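# Lower the bearing ring onto the upright journal's shoulder

## Task

Slide the bearing ring down over the vertical journal until it sits fully on the journal's shoulder. Do not drop the ring, or the task may fail.

## Robot and tools

Robot: two six-joint arms, left_arm and right_arm, each with a parallel two-finger gripper. Joint order in every row and every result list: waist, shoulder, elbow, forearm roll, wrist pitch, wrist roll. Stated joint ranges in rad: elbow -2.792 to 2.792; all other joints -6.283 to 6.283. A real end may sit up to 0.010 rad either side of these.

Frame: all hand positions, orientations and velocities are in the scene frame. Its origin is at table height, halfway between the two nominal arm bases. +z points up, +x points out over the table, and left_arm is on the +y side. Arm names do not match image sides. Real bases are offset from nominal; a BASES line, if present, gives the calibrated place. Reported hand pose can be a few cm off, more at long reach. Gripper axes: fingers point along its +z and open and close along its y. end_effector_position is the point between the pads when closed. Tips reach about 19 mm past it when closed and 6 mm when open. A block sticks out about 10 cm toward gripper +x.

Row format: one flat list of 18 numbers, each in [-1, 1], for both arms together. Numbers 1-6 are left_arm joint offsets, then left gripper position, force_limit, speed. Numbers 10-18 are the same nine for right_arm. Joint numbers are offsets, not poses. They count from the Joint targets the action (or move) starts from, scaled so 1.0 = 1.553 rad for waist and shoulder, 2.33 for elbow, 2.913 for the three wrist joints. Sending 0 re-commands the current targets. Gripper position is absolute: +1 = fully open (85 mm), about -0.8 = pads touch, -1 = close until blocked. force_limit and speed (both start at +1) set grip strength and closing rate (about 20, 85, 150 mm/s at -1, 0, +1). A fast close from at least 1 cm wider gives roughly 120-245 N per pad; a slow close at force_limit -1 gives about 30 N. To leave a gripper unchanged, resend its last three numbers; a 0 there is a real command. A new force_limit or speed only applies after position changes by 0.01 or more.

execute_actions: actions = list of actions. Each action is a table of up to 15 rows, one per 1/30 s step; a short table repeats its last row to fill 15 steps. Every action in the call counts from the targets at its own start. An action that pushes a joint more than 0.010 rad beyond its range is refused for both arms. If the first action fails this check, or any action is malformed, the whole call is refused. An empty list just reports state. cameras: list of names (cam_high, cam_left_wrist, cam_right_wrist); omitted, null or ["all"] gives all; [] gives none.

move: target is one 18-number row or a list of up to 15 rows. Every row's joint offsets count from the same starting Joint targets. All joints are interpolated together, so the hand follows a curve, with no obstacle avoidance. speed: rad/s of the joint with farthest to travel, 0.01 to 3.92, default 0.5 (far too fast for contact), one value or one per target. blend: corner-rounding radius in rad for lists. stop_force: 10 to 80 N, one value for both arms; an arm halts when the estimated push against its motion exceeds this above its zero. Use it slowly; it still presses after stopping. zero: true by default re-zeroes non-still arms first. Some poses give no force estimate (arm stretched far out, straight wrist, wrist in line with the waist axis). Omit stop_force when backing away from contact. blocking=false returns after about 0.5 s while the move runs; it cannot be combined with stop_force. The result adds a "move:" line such as done, off_target, moving, held or fault, plus limits=held if steps were withheld. Paths over 10 s stop short.

wait: seconds 0 to 10; arms hold their last command. stop: brakes a running move; fingers keep going. zoom_image: camera plus region [x0, y0, x1, y1] in pixels, at most 504x504 wide; images are 896x504. clear_fault: arm = left_arm or right_arm; clears a torque or force fault that was already reported. finished_scene: scene = this scene's number; final, so call it only once the ring rests on the shoulder without being held.

Results: joint positions (rad), velocities (rad/s, or "within noise"), Joint targets (the base for the next offsets), joint torques, external joint torques, flange force along gripper axes (with error and held weight), end effector pose and velocity, Tool commands, position_measured in counts (3 open, 78 about 60 mm, 130 about 40 mm, 180 about 20 mm, 230 closed), and object_status: 0 moving, 1 blocked while opening, 2 blocked while closing (a grip), 3 reached request or fully shut. Confirm a grip by status 2. "joint command not followed" means the clearance check between arms altered targets. "joint sent to its limit" means a joint was clipped at its end.

Motion limits: joint target rates 2.09 rad/s (waist, shoulder), 3.14 (elbow), 3.93 (wrist joints). Targets stay within 0.506, 0.759 or 0.949 rad of measured angles. Targets that would move the hand over 70 mm from its measured place are scaled back. Large offsets may need several actions. The scene keeps running while you think; a running move continues.

Avoid: a torque fault (load limits 312, 312, 147, 41.4, 41.4, 41.4 N m) or a force fault (144 N on any part) stops the arm until clear_fault. Arms are stiff, so aim only slightly past contact and go slowly. Do not drop the ring, release it while it moves, knock anything off the table, slam, or push hard. Avoid squeezing hard on a part still resting on something. Avoid contact between the arms, including closing a gripper on the other arm's fingers. Long holds or stretched poses heat motors (MOTOR HOT warning, then a 30-60 s over-temperature stop). Loose objects may get brief random nudges.

Each tool is called by a JSON object that holds its "op" and its "data", one argument or row to a line.

## Session

{"op": "execute_actions", "data": {
  "actions": []
}}

{"op": "zoom_image", "data": {
  "camera": "cam_high",
  "region": [420, 100, 800, 480]
}}

Scene clock: 0.00 s.
left_arm: end_effector_position=(+0.2149, +0.2106, +0.2433) position_measured=3 object_status=3 end_effector_quat_wxyz=(-0.053, +0.734, +0.138, +0.663) | right_arm: end_effector_position=(+0.2825, -0.7887, +0.3679) position_measured=3 object_status=3 end_effector_quat_wxyz=(-0.105, -0.414, +0.899, -0.093)
Joint positions: left_arm=[-1.991 0.122 2.523 0.92 1.764 0.285] | right_arm=[-0.42 -0.333 2.072 -0.285 1.419 -1.193]
Joint velocities: within noise
Joint torques (N m): no reading
External joint torques (N m): no reading
Flange force (N): no reading
Joint targets: left_arm=[-1.991 0.122 2.523 0.920 1.764 0.285] | right_arm=[-0.420 -0.333 2.072 -0.285 1.419 -1.193]
Tool commands: left_gripper/position=+1.0 left_gripper/force_limit=+1.0 left_gripper/speed=+1.0 right_gripper/position=+1.0 right_gripper/force_limit=+1.0 right_gripper/speed=+1.0

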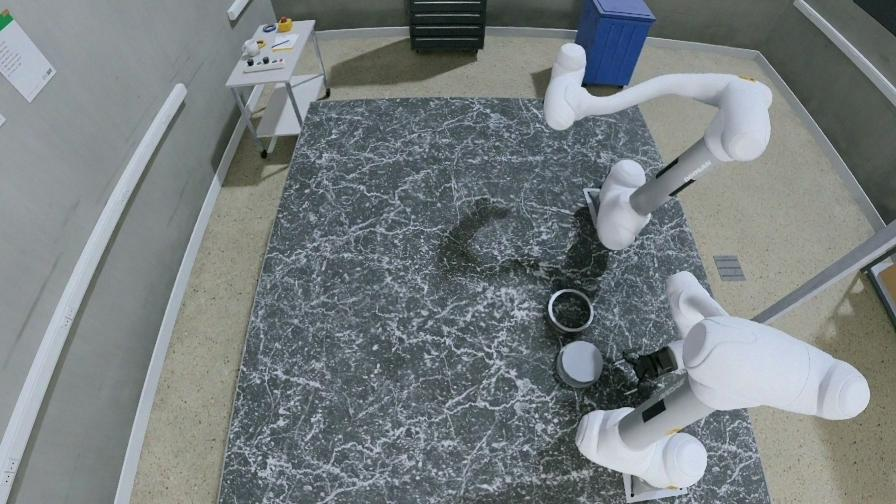

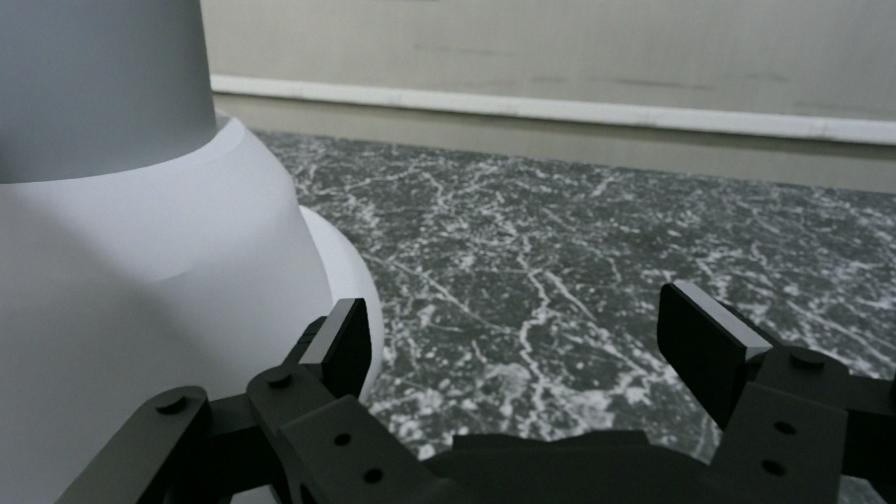

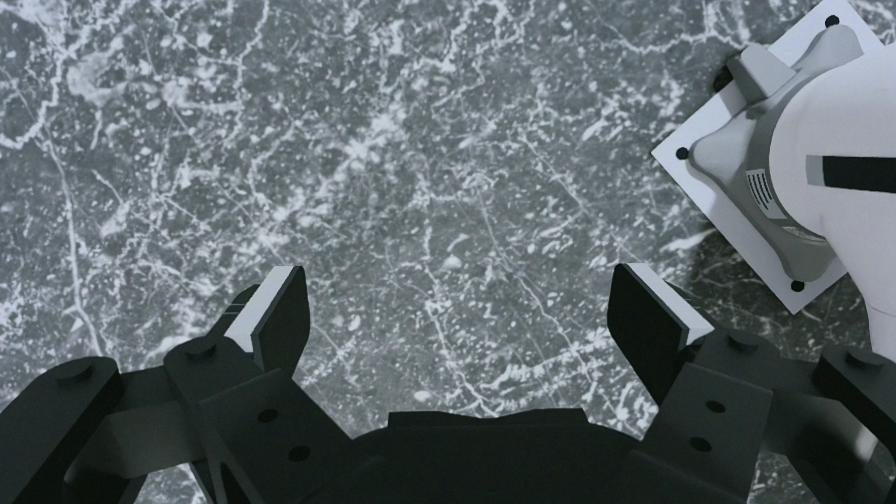

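Scaled by 1.326 from the camera's 896x504 image, which has a finer 1280x720 frame.

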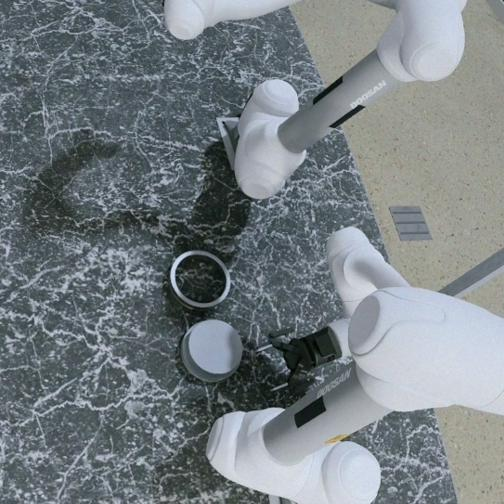

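{"op": "zoom_image", "data": {
  "camera": "cam_high",
  "region": [500, 250, 660, 410]
}}

Scaled by 3.150 from the camera's 896x504 image, which has a finer 1280x720 frame.

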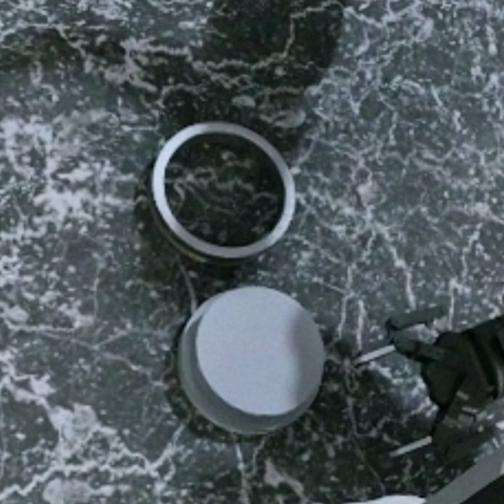

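{"op": "move", "data": {
  "target": [0.46716, -0.02585, -0.21784, -0.31583, -0.24706, -0.62873, -0.15, 0, 0, 0.52704, 0.1407, 0.01511, -0.98064, -0.88153, 0.45846, -0.15, 0, 0],
  "speed": 1.0
}}

Scene clock: 48.63 s.
left_arm: end_effector_position=(+0.2434, -0.0316, +0.2011) position_measured=148 object_status=3 end_effector_quat_wxyz=(+0.000, -0.150, +0.989, +0.000) | right_arm: end_effector_position=(+0.3594, -0.3998, +0.2511) position_measured=148 object_status=3 end_effector_quat_wxyz=(+0.000, +0.989, +0.150, +0.000)
Joint positions: left_arm=[-1.266 0.082 2.015 0 1.044 -1.547] | right_arm=[0.399 -0.114 2.107 -3.141 -1.149 0.142]
Joint velocities: within noise
Joint torques (N m): left_arm=[-0.99 -47.9 -38.42 4.33 0.19 0.43] | right_arm=[0.17 -28.59 -41.51 -4.26 -0.42 0.16]
External joint torques (N m): left_arm=[0.45 2.58 1.73 -0.69 -0.19 -0.43] | right_arm=[0.11 1.07 2.89 0.34 0.47 -0.16]
Flange force (N): left_arm=[-0.1 -1.0 4.6] | right_arm=[-2.2 0.6 5.5]
Joint targets: left_arm=[-1.266 0.082 2.015 0.000 1.044 -1.547] | right_arm=[0.399 -0.114 2.107 -3.141 -1.149 0.142]
move: done

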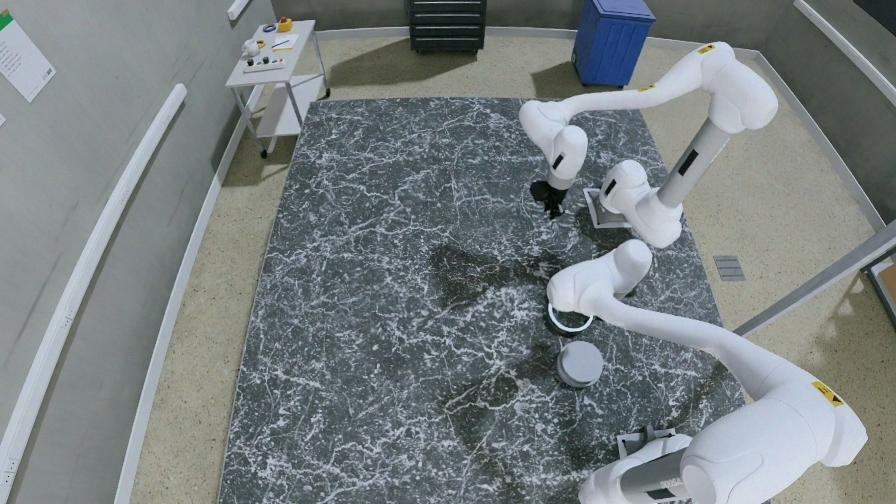

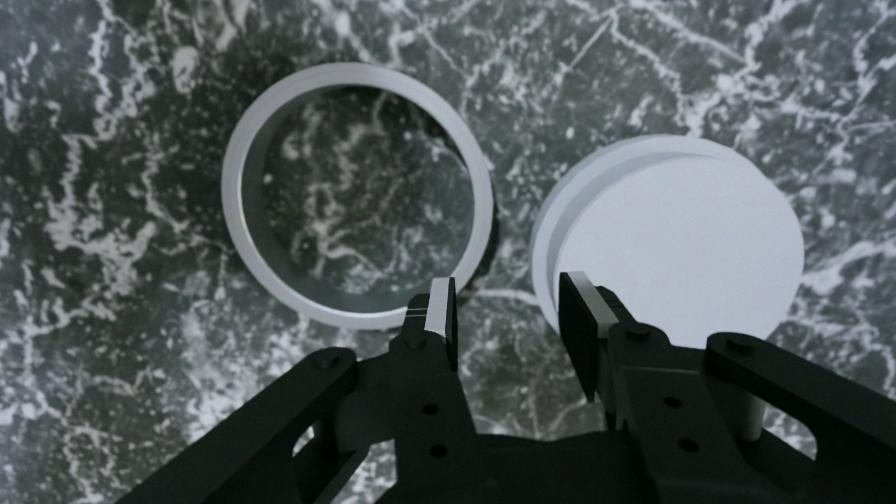

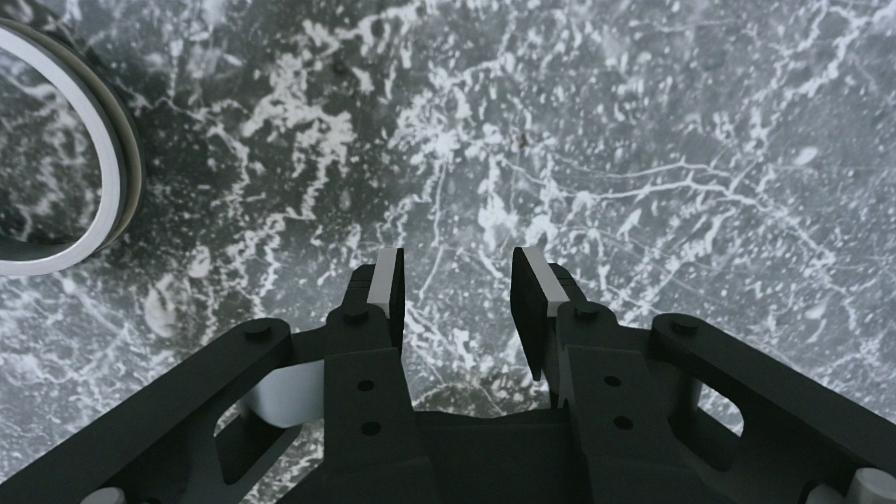

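{"op": "move", "data": {
  "target": [0.00366, 0.10037, 0.05203, 0, -0.09513, 0.00195, -0.8, 0, 0, 0.27791, 0.18647, -0.01169, 0, 0.0902, 0.14851, -0.15, 0, 0],
  "speed": 0.35,
  "cameras": ["cam_left_wrist", "cam_right_wrist"]
}}

{"op": "move", "data": {
  "target": [0, 0.01805, 0.00562, 0, -0.01412, 0, -0.8, 0, 0, 0, 0, 0, 0, 0, 0, -0.15, 0, 0],
  "speed": 0.018,
  "stop_force": 10,
  "cameras": ["cam_left_wrist", "cam_right_wrist"]
}}

Scene clock: 77.23 s.
left_arm: end_effector_position=(+0.2462, -0.0304, +0.0643) position_measured=229 object_status=3 end_effector_quat_wxyz=(+0.000, -0.150, +0.989, +0.000) | right_arm: end_effector_position=(+0.2979, -0.1817, +0.1212) position_measured=148 object_status=3 end_effector_quat_wxyz=(+0.000, +0.989, +0.150, +0.000)
Joint positions: left_arm=[-1.26 0.238 2.137 0 0.767 -1.541] | right_arm=[0.831 0.175 2.08 -3.141 -0.886 0.575]
Joint velocities: within noise
Joint torques (N m): left_arm=[-1.01 -57.04 -31.16 3.59 0.27 0.4] | right_arm=[0.49 -52.57 -35.59 -3.76 -0.36 0.28]
External joint torques (N m): left_arm=[0.81 2.36 1.62 -0.65 -0.27 -0.4] | right_arm=[-0.14 0.94 2.7 0.4 0.41 -0.28]
Flange force (N): left_arm=[-0.8 0.0 4.9] | right_arm=[-2.5 2.8 4.2]
Joint targets: left_arm=[-1.260 0.238 2.137 0.000 0.767 -1.541] | right_arm=[0.831 0.176 2.080 -3.141 -0.886 0.575]
move: done
Images, in order (width x height): cam_left_wrist 896x504, cam_right_wrist 896x504.

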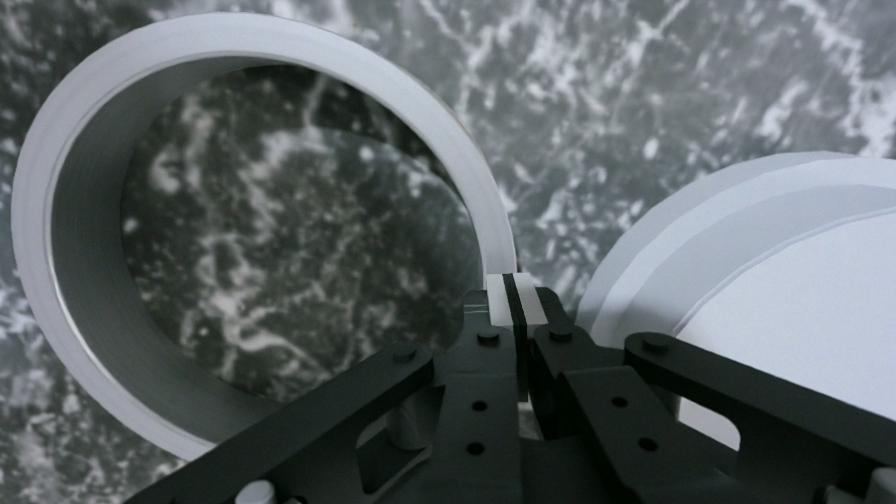

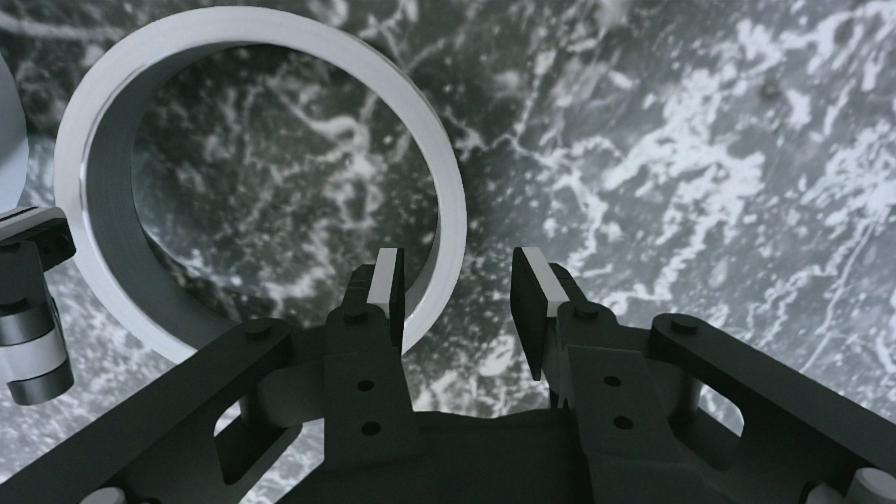

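Scene clock: 78.93 s.
left_arm: end_effector_position=(+0.2462, -0.0305, +0.0543) position_measured=229 object_status=3 end_effector_quat_wxyz=(+0.000, -0.150, +0.989, +0.000) | right_arm: end_effector_position=(+0.2978, -0.1817, +0.1212) position_measured=148 object_status=3 end_effector_quat_wxyz=(+0.000, +0.989, +0.150, +0.000)
Joint positions: left_arm=[-1.26 0.252 2.143 0 0.746 -1.541] | right_arm=[0.831 0.176 2.08 -3.141 -0.886 0.575]
Joint velocities: within noise
Joint torques (N m): left_arm=[-1.31 -44.33 -23.11 3.61 -0.59 0.42] | right_arm=[1.15 -52.24 -35.49 -3.72 -0.43 0.19]
External joint torques (N m): left_arm=[0.79 -10.74 -5.87 -0.73 0.58 -0.42] | right_arm=[-0.87 0.6 2.5 0.34 0.48 -0.19]
Flange force (N): left_arm=[-0.4 2.9 -20.2] | right_arm=[-2.0 3.9 3.8]
Joint targets: left_arm=[-1.260 0.252 2.143 0.000 0.746 -1.541] | right_arm=[0.831 0.176 2.080 -3.141 -0.886 0.575]
move: contact (left_arm); left_arm: the wrist pitch is farthest, 0.020 rad from its target
Images, in order (width x height): cam_left_wrist 896x504, cam_right_wrist 896x504.

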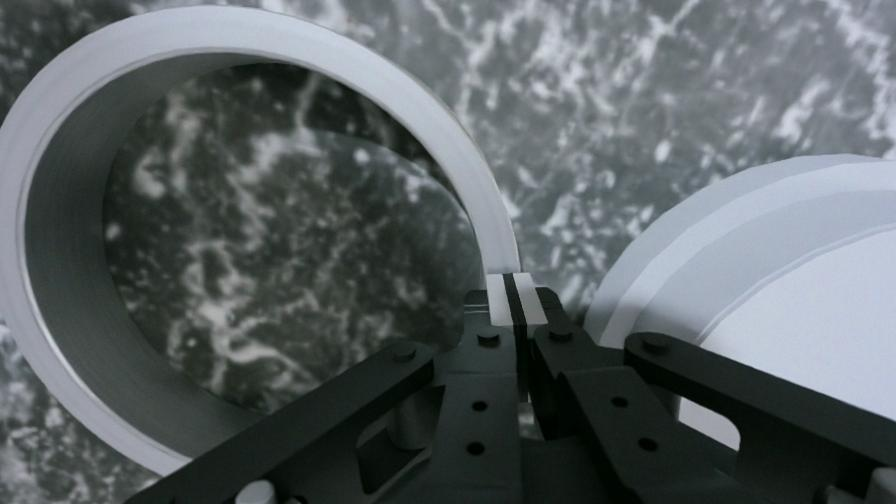

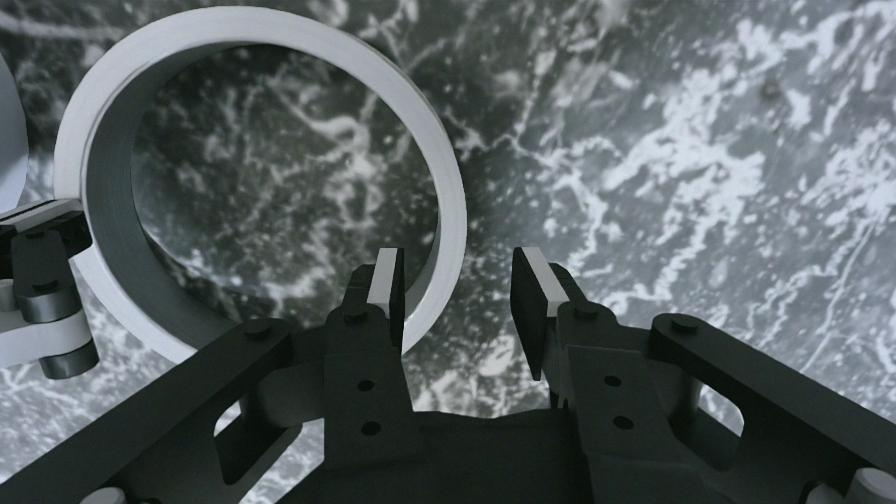

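{"op": "move", "data": {
  "target": [
    [0, -0.00903, -0.00281, 0, 0.00706, 0, -0.8, 0, 0, 0, 0, 0, 0, 0, 0, -0.15, 0, 0],
    [-0.00412, -0.00935, -0.00251, 0, 0.00699, -0.0022, -0.15, 0, 0, 0, 0, 0, 0, 0, 0, -0.15, 0, 0],
    [-0.00412, 0.00454, 0.00174, 0, -0.00381, -0.0022, -0.15, 0, 0, 0.00225, 0.05632, 0.02462, 0, 0.04986, 0.0012, -0.15, 0, 0],
    [-0.00412, 0.00454, 0.00174, 0, -0.00381, -0.0022, -0.15, 0, 0, 0.00225, 0.05632, 0.02462, 0, 0.04986, 0.0012, -1, 0.3, -1]
  ],
  "speed": [0.06, 0.06, 0.1, 0.1],
  "cameras": ["cam_left_wrist", "cam_right_wrist"]
}}

Scene clock: 115.20 s.
left_arm: end_effector_position=(+0.2430, -0.0315, +0.0490) position_measured=148 object_status=3 end_effector_quat_wxyz=(+0.000, -0.150, +0.989, +0.000) | right_arm: end_effector_position=(+0.2947, -0.1826, +0.0506) position_measured=210 object_status=0 end_effector_quat_wxyz=(+0.000, +0.989, +0.150, +0.000)
Joint positions: left_arm=[-1.266 0.259 2.147 0 0.735 -1.548] | right_arm=[0.834 0.263 2.137 -3.141 -0.741 0.578]
Joint velocities: within noise
Joint torques (N m): left_arm=[-1.12 -58.03 -30.17 3.5 0.25 0.43] | right_arm=[-0.25 -51 -28.52 -3.37 0.41 0.56]
External joint torques (N m): left_arm=[0.86 2.3 1.54 -0.66 -0.26 -0.43] | right_arm=[0.69 -5.28 -0.08 0.45 -0.36 -0.56]
Flange force (N): left_arm=[-0.8 0.0 4.8] | right_arm=[-5.3 3.7 -8.2]
Joint targets: left_arm=[-1.266 0.259 2.147 0.000 0.735 -1.548] | right_arm=[0.834 0.263 2.137 -3.141 -0.741 0.578]
move: done
Images, in order (width x height): cam_left_wrist 896x504, cam_right_wrist 896x504.

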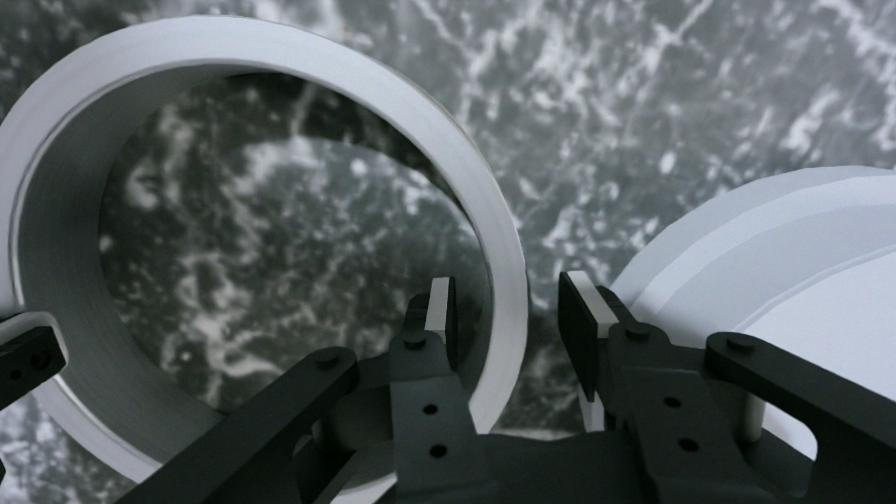

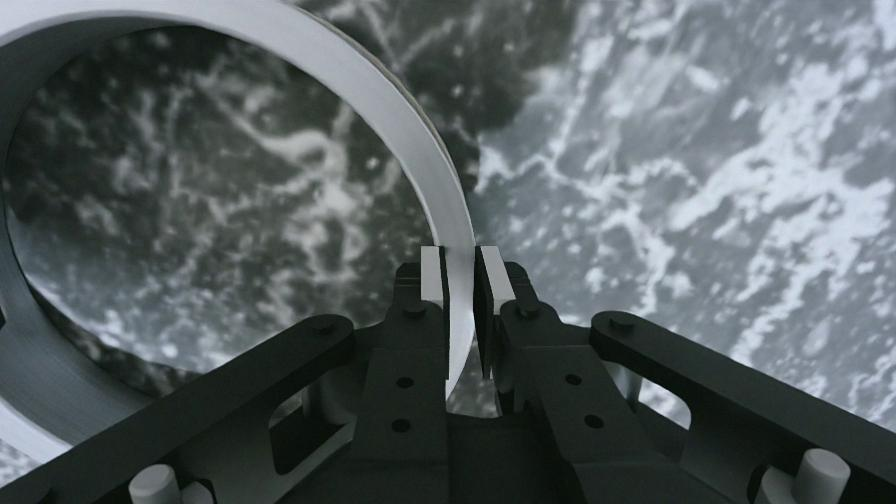

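{"op": "move", "data": {
  "target": [
    [0, 0, 0, 0, 0, 0, -0.15, 0, 0, 0, 0, 0, 0, 0, 0, -0.3, 0, -0.7],
    [0, 0, 0, 0, 0, 0, -0.15, 0, 0, 0, 0.00137, 0.00041, 0, 0.00105, 0, -0.3, 0, -0.7],
    [0, 0, 0, 0, 0, 0, -0.15, 0, 0, 0, 0.00137, 0.00041, 0, 0.00105, 0, -1, 0.3, -1]
  ],
  "speed": 0.05,
  "cameras": ["cam_left_wrist", "cam_right_wrist"]
}}

Scene clock: 125.00 s.
left_arm: end_effector_position=(+0.2430, -0.0315, +0.0490) position_measured=148 object_status=3 end_effector_quat_wxyz=(+0.000, -0.150, +0.989, +0.000) | right_arm: end_effector_position=(+0.2947, -0.1826, +0.0491) position_measured=208 object_status=0 end_effector_quat_wxyz=(+0.000, +0.989, +0.150, +0.000)
Joint positions: left_arm=[-1.266 0.259 2.147 0 0.735 -1.548] | right_arm=[0.834 0.265 2.138 -3.141 -0.738 0.578]
Joint velocities: within noise
Joint torques (N m): left_arm=[-1.07 -58.05 -30.08 3.52 0.28 0.42] | right_arm=[-0.57 -50.63 -28.35 -3.4 0.49 0.67]
External joint torques (N m): left_arm=[0.76 2.4 1.55 -0.68 -0.28 -0.42] | right_arm=[1.41 -6.02 -0.24 0.49 -0.45 -0.67]
Flange force (N): left_arm=[-0.6 -0.1 5.0] | right_arm=[-6.4 3.1 -9.6]
Joint targets: left_arm=[-1.266 0.259 2.147 0.000 0.735 -1.548] | right_arm=[0.834 0.265 2.138 -3.141 -0.738 0.578]
move: done
Images, in order (width x height): cam_left_wrist 896x504, cam_right_wrist 896x504.

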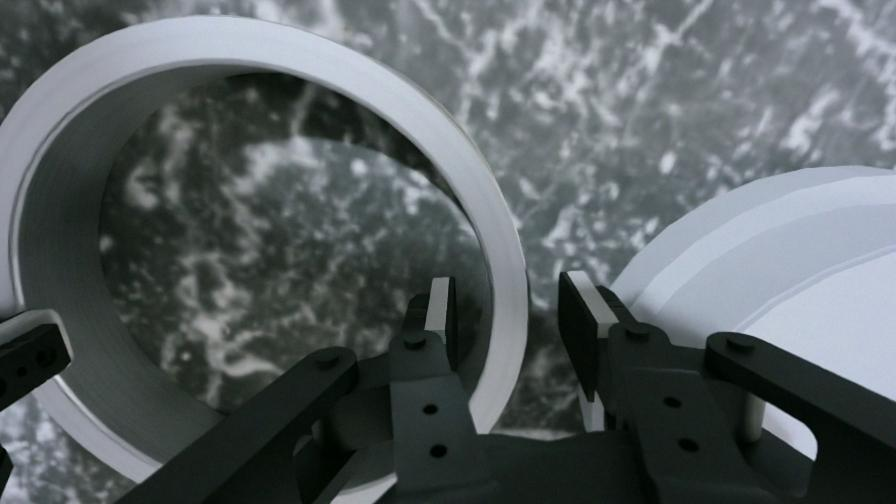

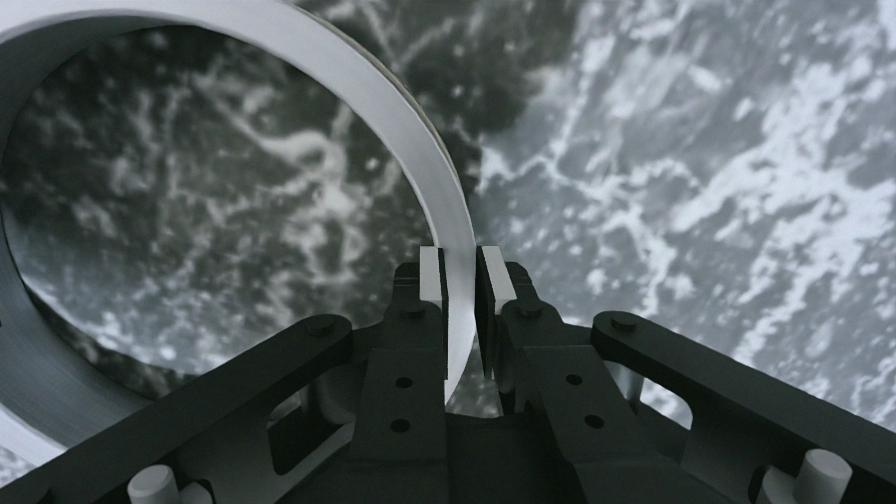

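{"op": "move", "data": {
  "target": [
    [0.00005, -0.00042, 0.00039, 0, -0.00009, 0.00002, -0.15, 0, 0, 0, 0, 0, 0, 0, 0, -1, 0.3, -1],
    [0.00005, -0.00042, 0.00039, 0, -0.00009, 0.00002, -1, 0.3, -1, 0, 0, 0, 0, 0, 0, -1, 0.3, -1]
  ],
  "speed": 0.05,
  "cameras": ["cam_left_wrist"]
}}

{"op": "wait", "data": {
  "seconds": 0.4,
  "cameras": []
}}

Scene clock: 133.57 s.
left_arm: end_effector_position=(+0.2428, -0.0311, +0.0491) position_measured=208 object_status=0 end_effector_quat_wxyz=(+0.000, -0.150, +0.989, +0.000) | right_arm: end_effector_position=(+0.2947, -0.1826, +0.0491) position_measured=208 object_status=2 end_effector_quat_wxyz=(+0.000, +0.989, +0.150, +0.000)
Joint positions: left_arm=[-1.266 0.258 2.148 0 0.735 -1.547] | right_arm=[0.834 0.265 2.138 -3.141 -0.738 0.578]
Joint velocities: within noise
Joint torques (N m): left_arm=[-1.53 -53.26 -26.14 3.28 0.6 0.38] | right_arm=[-0.78 -50.87 -28.32 -3.51 0.28 0.59]
External joint torques (N m): left_arm=[1.13 -2.41 -2.42 -0.44 -0.59 -0.38] | right_arm=[1.61 -5.8 -0.29 0.6 -0.23 -0.6]
Flange force (N): left_arm=[-1.5 -1.0 -3.8] | right_arm=[-6.5 2.5 -8.9]
Joint targets: left_arm=[-1.266 0.258 2.148 0.000 0.735 -1.547] | right_arm=[0.834 0.265 2.138 -3.141 -0.738 0.578]
move: done
Images, in order (width x height): cam_left_wrist 896x504.

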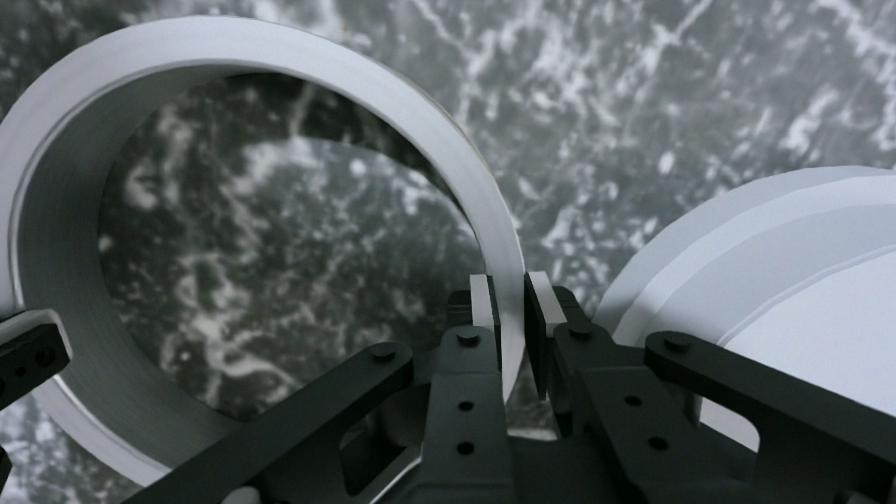

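Scene clock: 133.97 s.
left_arm: end_effector_position=(+0.2428, -0.0311, +0.0491) position_measured=208 object_status=2 end_effector_quat_wxyz=(+0.000, -0.150, +0.989, +0.000) | right_arm: end_effector_position=(+0.2947, -0.1826, +0.0491) position_measured=208 object_status=2 end_effector_quat_wxyz=(+0.000, +0.989, +0.150, +0.000)
Joint positions: left_arm=[-1.266 0.258 2.148 0 0.735 -1.547] | right_arm=[0.834 0.265 2.138 -3.141 -0.738 0.578]
Joint velocities: within noise
Joint torques (N m): left_arm=[-1.6 -53.54 -26.07 3.29 0.61 0.38] | right_arm=[-0.8 -51.08 -28.24 -3.6 0.34 0.68]
External joint torques (N m): left_arm=[1.25 -2.27 -2.6 -0.44 -0.61 -0.38] | right_arm=[1.45 -5.31 -0.28 0.7 -0.3 -0.68]
Flange force (N): left_arm=[-1.8 -1.5 -3.6] | right_arm=[-5.7 2.5 -8.3]
Joint targets: left_arm=[-1.266 0.258 2.148 0.000 0.735 -1.547] | right_arm=[0.834 0.265 2.138 -3.141 -0.738 0.578]
Tool commands: left_gripper/position=-1.0 left_gripper/force_limit=+0.3 left_gripper/speed=-1.0 right_gripper/position=-1.0 right_gripper/force_limit=+0.3 right_gripper/speed=-1.0
wait: 0.40 s; at rest by 0.17 s
No camera images: "cameras" was empty.

{"op": "move", "data": {
  "target": [
    [0, -0.01896, -0.00614, 0, 0.01502, 0, -1, 0.3, -1, 0, -0.01883, -0.00611, 0, -0.01493, 0, -1, 0.3, -1],
    [0, -0.03696, -0.01288, 0, 0.03001, 0, -1, 0.3, -1, 0, -0.0367, -0.01283, 0, -0.02982, 0, -1, 0.3, -1],
    [0, -0.05398, -0.02022, 0, 0.04495, 0, -1, 0.3, -1, 0, -0.05357, -0.0201, 0, -0.04464, 0, -1, 0.3, -1],
    [0, -0.06994, -0.02809, 0, 0.05976, 0, -1, 0.3, -1, 0, -0.06945, -0.02796, 0, -0.05939, 0, -1, 0.3, -1]
  ],
  "speed": [0.04, 0.08, 0.08, 0.08],
  "blend": 0.004,
  "cameras": ["cam_left_wrist", "cam_right_wrist"]
}}

Scene clock: 165.77 s.
left_arm: end_effector_position=(+0.2429, -0.0312, +0.1339) position_measured=208 object_status=2 end_effector_quat_wxyz=(+0.000, -0.150, +0.989, +0.000) | right_arm: end_effector_position=(+0.2948, -0.1824, +0.1340) position_measured=208 object_status=2 end_effector_quat_wxyz=(+0.000, +0.989, +0.150, +0.000)
Joint positions: left_arm=[-1.266 0.15 2.083 0 0.909 -1.547] | right_arm=[0.834 0.157 2.073 -3.141 -0.911 0.578]
Joint velocities: within noise
Joint torques (N m): left_arm=[-2.63 -55.63 -41.3 3.37 -1.2 0.38] | right_arm=[1.94 -54.76 -42.1 -2.87 1.02 0.62]
External joint torques (N m): left_arm=[2.39 6.11 7.72 -0.03 1.21 -0.38] | right_arm=[-1.47 4.22 8.56 -0.55 -0.98 -0.62]
Flange force (N): left_arm=[-3.4 4.4 11.4] | right_arm=[-4.9 8.5 10.4]
Joint targets: left_arm=[-1.266 0.149 2.083 0.000 0.909 -1.547] | right_arm=[0.834 0.157 2.073 -3.141 -0.911 0.578]
move: done
Images, in order (width x height): cam_left_wrist 896x504, cam_right_wrist 896x504.

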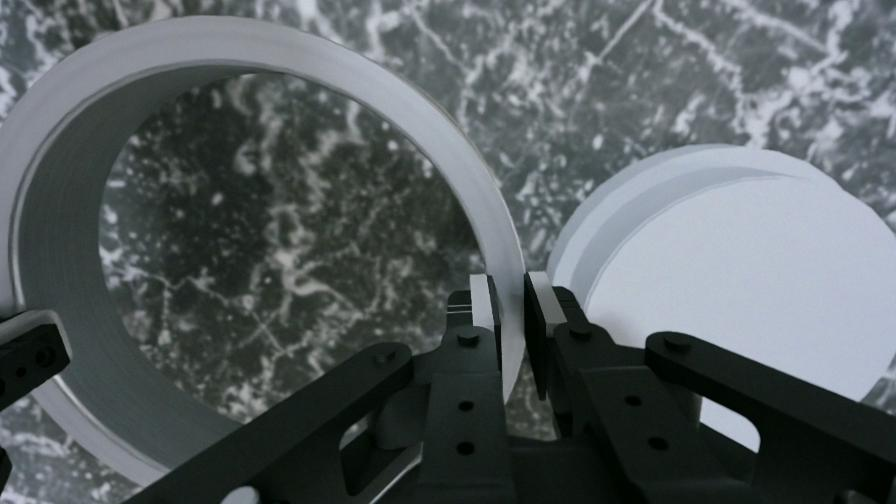

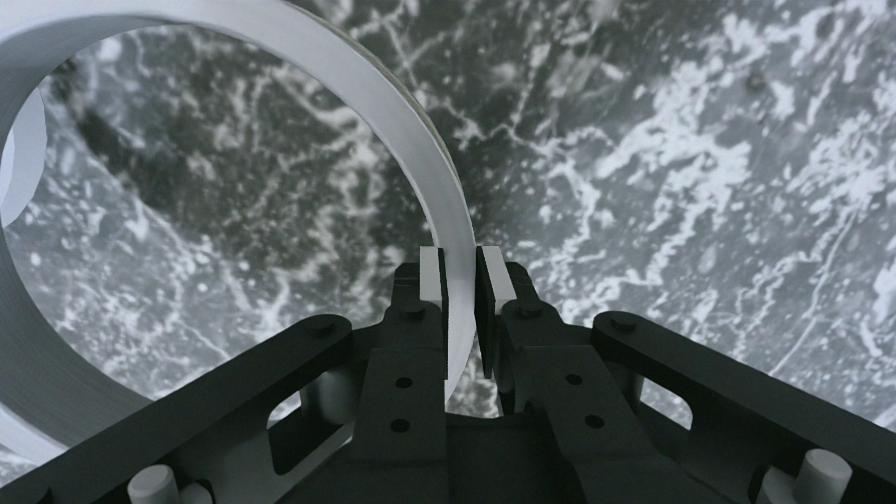

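{"op": "zoom_image", "data": {
  "camera": "cam_left_wrist",
  "region": [530, 120, 896, 440]
}}

Scaled by 1.377 from the camera's 896x504 image, which has a finer 1280x720 frame.

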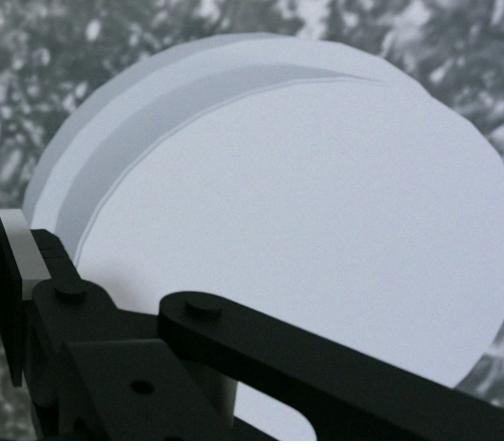

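{"op": "move", "data": {
  "target": [
    [0.01021, -0.02491, 0.01965, 0, -0.00243, 0.00544, -1, 0.3, -1, 0.0214, 0.02081, -0.0172, 0, -0.00266, 0.01141, -1, 0.3, -1],
    [0.02154, -0.05024, 0.03869, 0, -0.00416, 0.01148, -1, 0.3, -1, 0.04119, 0.04179, -0.03512, 0, -0.00581, 0.02196, -1, 0.3, -1],
    [0.03417, -0.07599, 0.05711, 0, -0.00517, 0.01822, -1, 0.3, -1, 0.0595, 0.06291, -0.05376, 0, -0.00946, 0.03172, -1, 0.3, -1],
    [0.04833, -0.10227, 0.07489, 0, -0.00538, 0.02577, -1, 0.3, -1, 0.07648, 0.08419, -0.07312, 0, -0.0136, 0.04078, -1, 0.3, -1],
    [0.06429, -0.1291, 0.09199, 0, -0.00475, 0.03428, -1, 0.3, -1, 0.09225, 0.10563, -0.0932, 0, -0.01823, 0.04918, -1, 0.3, -1],
    [0.08238, -0.15645, 0.10837, 0, -0.00328, 0.04392, -1, 0.3, -1, 0.10691, 0.12725, -0.114, 0, -0.02335, 0.057, -1, 0.3, -1]
  ],
  "speed": 0.08,
  "blend": 0.004,
  "cameras": ["cam_left_wrist", "cam_right_wrist"]
}}

{"op": "zoom_image", "data": {
  "camera": "cam_left_wrist",
  "region": [60, 30, 560, 430]
}}

{"op": "zoom_image", "data": {
  "camera": "cam_right_wrist",
  "region": [0, 0, 500, 400]
}}

Scene clock: 245.03 s.
left_arm: end_effector_position=(+0.2372, +0.1368, +0.1339) position_measured=208 object_status=2 end_effector_quat_wxyz=(+0.000, -0.150, +0.989, +0.000) | right_arm: end_effector_position=(+0.2887, -0.0144, +0.1339) position_measured=208 object_status=2 end_effector_quat_wxyz=(+0.000, +0.989, +0.150, +0.000)
Joint positions: left_arm=[-1.138 -0.094 2.335 0 0.9 -1.42] | right_arm=[1 0.355 1.807 -3.141 -0.979 0.744]
Joint velocities: within noise
Joint torques (N m): left_arm=[-2.08 -28.64 -41.72 3.2 -1.26 0.38] | right_arm=[2.09 -76.66 -44.47 -3.04 1.24 0.68]
External joint torques (N m): left_arm=[2.02 4.64 8.26 0.13 1.27 -0.38] | right_arm=[-1.51 4.85 9.28 -0.55 -1.2 -0.68]
Flange force (N): left_arm=[-3.1 5.3 12.2] | right_arm=[-5.7 10.4 9.8]
Joint targets: left_arm=[-1.138 -0.094 2.335 0.000 0.900 -1.420] | right_arm=[1.000 0.355 1.807 -3.141 -0.979 0.744]
move: done
Images, in order (width x height): cam_left_wrist 896x504, cam_right_wrist 896x504.

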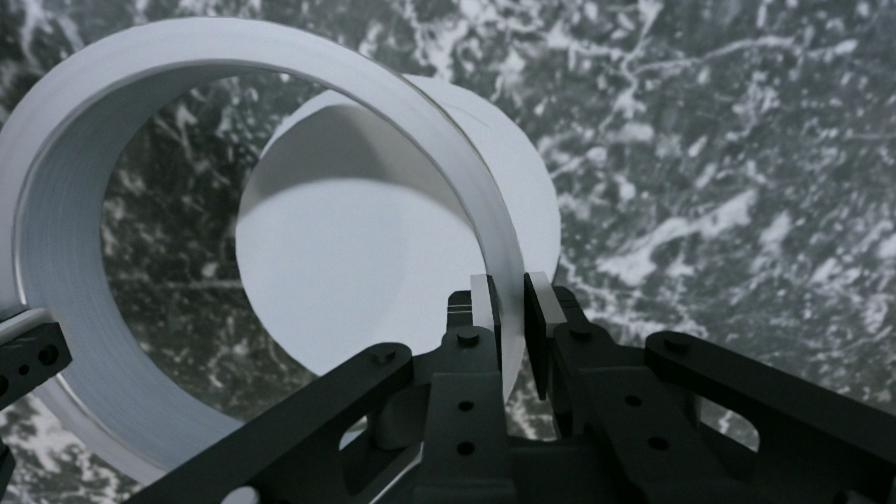

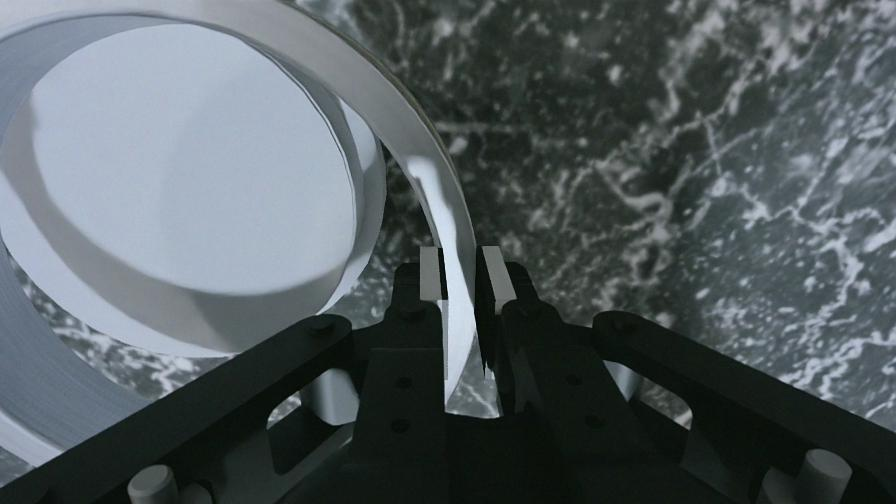

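Scaled by 1.008 from the camera's 896x504 image, which has a finer 1280x720 frame.

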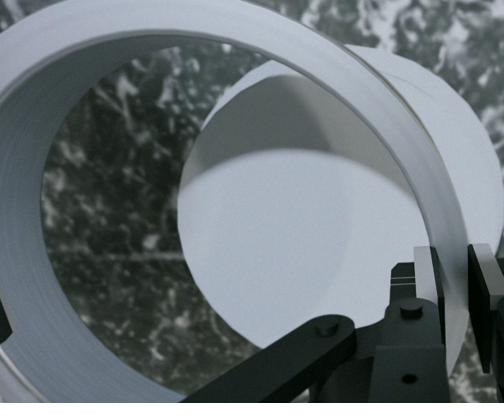

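Scaled by 1.008 from the camera's 896x504 image, which has a finer 1280x720 frame.

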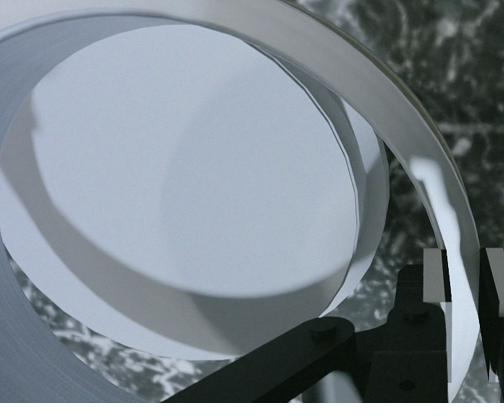

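{"op": "move", "data": {
  "target": [
    [0.01158, -0.00848, 0.01471, 0, -0.00725, 0.00617, -1, 0.3, -1, 0.00913, 0.01923, -0.00976, 0, 0.00245, 0.00487, -1, 0.3, -1],
    [0.02419, -0.01648, 0.02922, 0, -0.01459, 0.0129, -1, 0.3, -1, 0.01788, 0.03847, -0.01995, 0, 0.00455, 0.00953, -1, 0.3, -1]
  ],
  "speed": 0.04,
  "blend": 0.003,
  "cameras": ["cam_left_wrist", "cam_right_wrist"]
}}

{"op": "zoom_image", "data": {
  "camera": "cam_left_wrist",
  "region": [60, 30, 310, 280]
}}

{"op": "zoom_image", "data": {
  "camera": "cam_left_wrist",
  "region": [290, 50, 540, 300]
}}

{"op": "zoom_image", "data": {
  "camera": "cam_right_wrist",
  "region": [0, 0, 250, 250]
}}

Scene clock: 288.77 s.
left_arm: end_effector_position=(+0.2348, +0.1717, +0.1140) position_measured=208 object_status=2 end_effector_quat_wxyz=(+0.000, -0.150, +0.989, +0.000) | right_arm: end_effector_position=(+0.2862, +0.0206, +0.1138) position_measured=208 object_status=2 end_effector_quat_wxyz=(+0.000, +0.989, +0.150, +0.000)
Joint positions: left_arm=[-1.101 -0.119 2.403 0 0.857 -1.382] | right_arm=[1.028 0.415 1.761 -3.141 -0.966 0.772]
Joint velocities: within noise
Joint torques (N m): left_arm=[-1.99 -24.51 -39.55 3.14 -0.78 0.4] | right_arm=[1.58 -81.92 -43.27 -3.33 0.95 0.63]
External joint torques (N m): left_arm=[1.96 4.41 7.4 0.05 0.8 -0.4] | right_arm=[-1.04 4.51 8.34 -0.24 -0.91 -0.63]
Flange force (N): left_arm=[-3.4 4.1 12.7] | right_arm=[-5.6 9.5 8.8]
Joint targets: left_arm=[-1.101 -0.119 2.403 0.000 0.857 -1.382] | right_arm=[1.028 0.415 1.761 -3.141 -0.966 0.772]
move: done
Images, in order (width x height): cam_left_wrist 896x504, cam_right_wrist 896x504.

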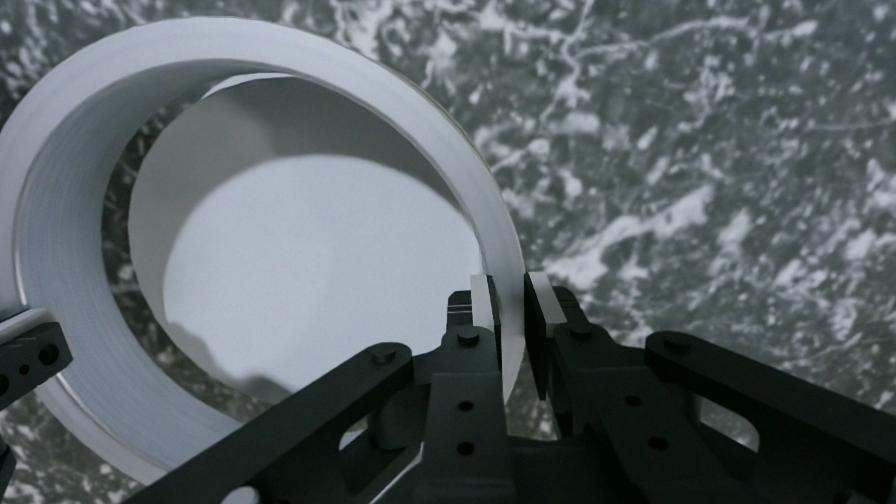

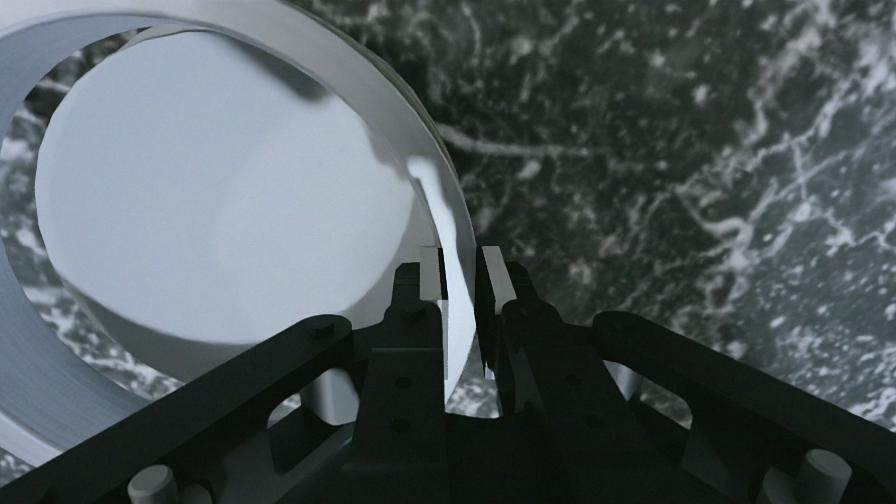

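Scaled by 2.016 from the camera's 896x504 image, which has a finer 1280x720 frame.

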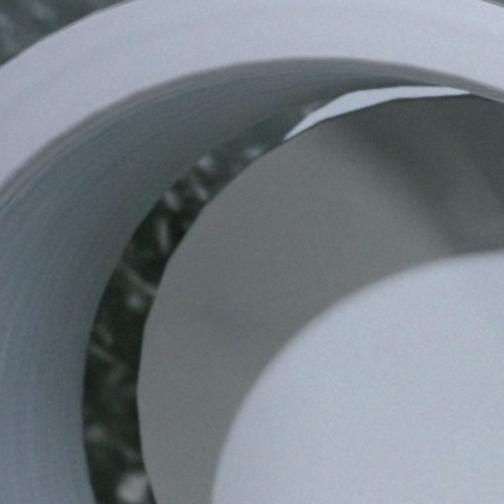

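Scaled by 2.016 from the camera's 896x504 image, which has a finer 1280x720 frame.

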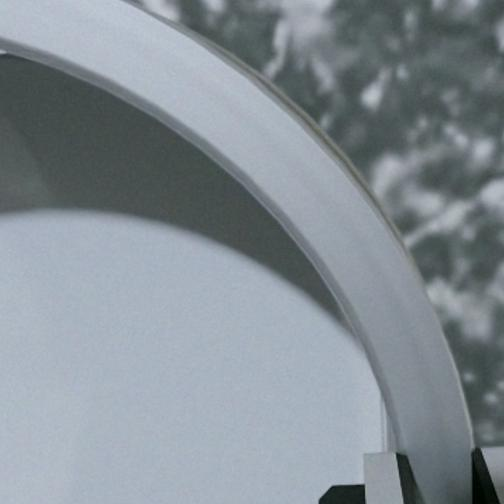

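Scaled by 2.016 from the camera's 896x504 image, which has a finer 1280x720 frame.

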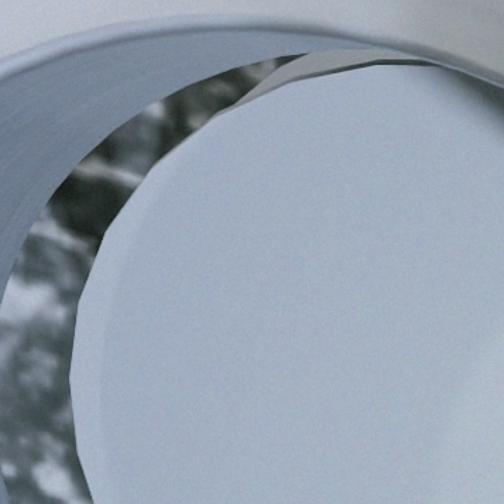

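{"op": "move", "data": {
  "target": [
    [-0.00029, 0.01105, 0.00409, 0, -0.00916, -0.00015, -1, 0.3, -1, -0.00047, 0.0056, 0.00359, 0, 0.00585, -0.00025, -1, 0.3, -1],
    [-0.00029, 0.02171, 0.00848, 0, -0.01836, -0.00015, -1, 0.3, -1, -0.00047, 0.01182, 0.00657, 0, 0.01156, -0.00025, -1, 0.3, -1],
    [-0.00029, 0.0384, 0.01478, 0, -0.03229, -0.00015, -1, 0.3, -1, -0.00047, 0.02137, 0.01079, 0, 0.02002, -0.00025, -1, 0.3, -1]
  ],
  "speed": 0.02,
  "blend": 0.003,
  "stop_force": 12,
  "cameras": ["cam_left_wrist", "cam_right_wrist"]
}}

Scene clock: 326.50 s.
left_arm: end_effector_position=(+0.2349, +0.1711, +0.0792) position_measured=208 object_status=2 end_effector_quat_wxyz=(+0.000, -0.150, +0.989, +0.000) | right_arm: end_effector_position=(+0.2864, +0.0198, +0.0789) position_measured=208 object_status=2 end_effector_quat_wxyz=(+0.000, +0.989, +0.150, +0.000)
Joint positions: left_arm=[-1.101 -0.06 2.438 0 0.763 -1.382] | right_arm=[1.027 0.448 1.786 -3.141 -0.907 0.771]
Joint velocities: within noise
Joint torques (N m): left_arm=[-2.08 -27.55 -37.21 2.83 -1.7 0.37] | right_arm=[-3.57 -83.91 -37.31 -5.29 -1.45 0.65]
External joint torques (N m): left_arm=[2.08 3.99 7.89 0.09 1.71 -0.37] | right_arm=[3.97 4.79 3.82 1.86 1.49 -0.64]
Flange force (N): left_arm=[-3.2 6.4 10.0] | right_arm=[-5.3 -1.2 9.7]
Joint targets: left_arm=[-1.101 -0.060 2.438 0.000 0.763 -1.382] | right_arm=[1.027 0.448 1.786 -3.141 -0.907 0.771]
move: done
Images, in order (width x height): cam_left_wrist 896x504, cam_right_wrist 896x504.

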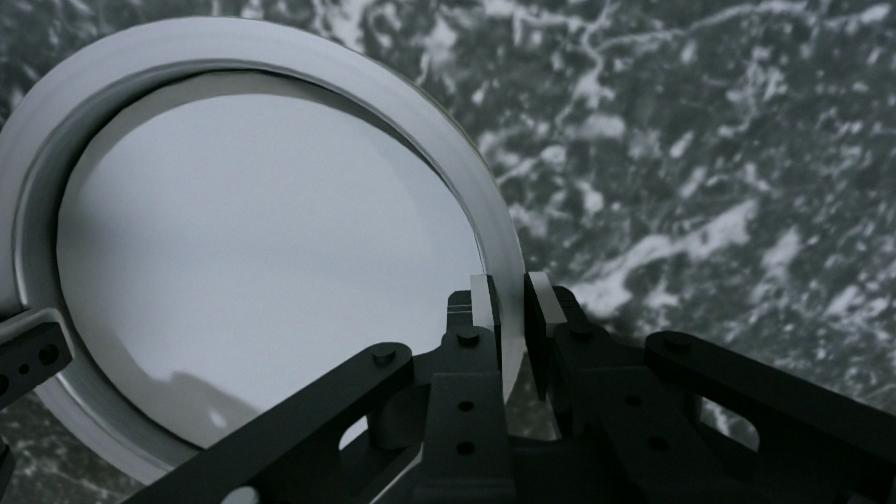

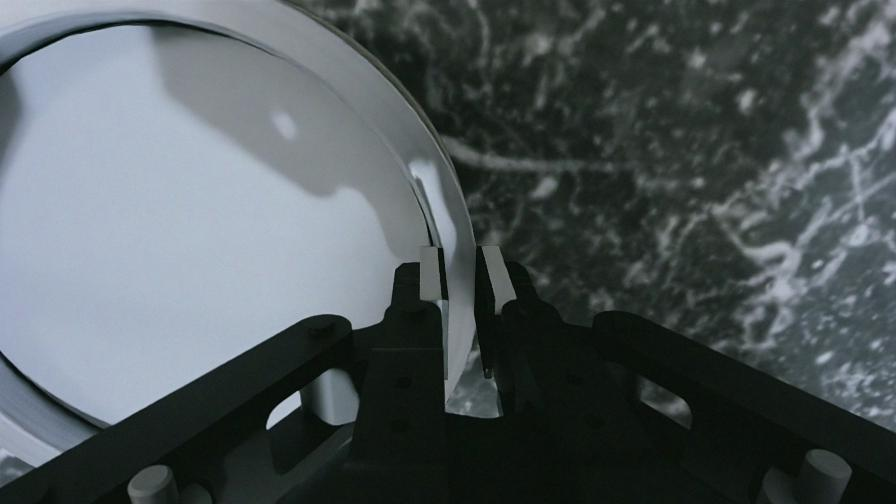

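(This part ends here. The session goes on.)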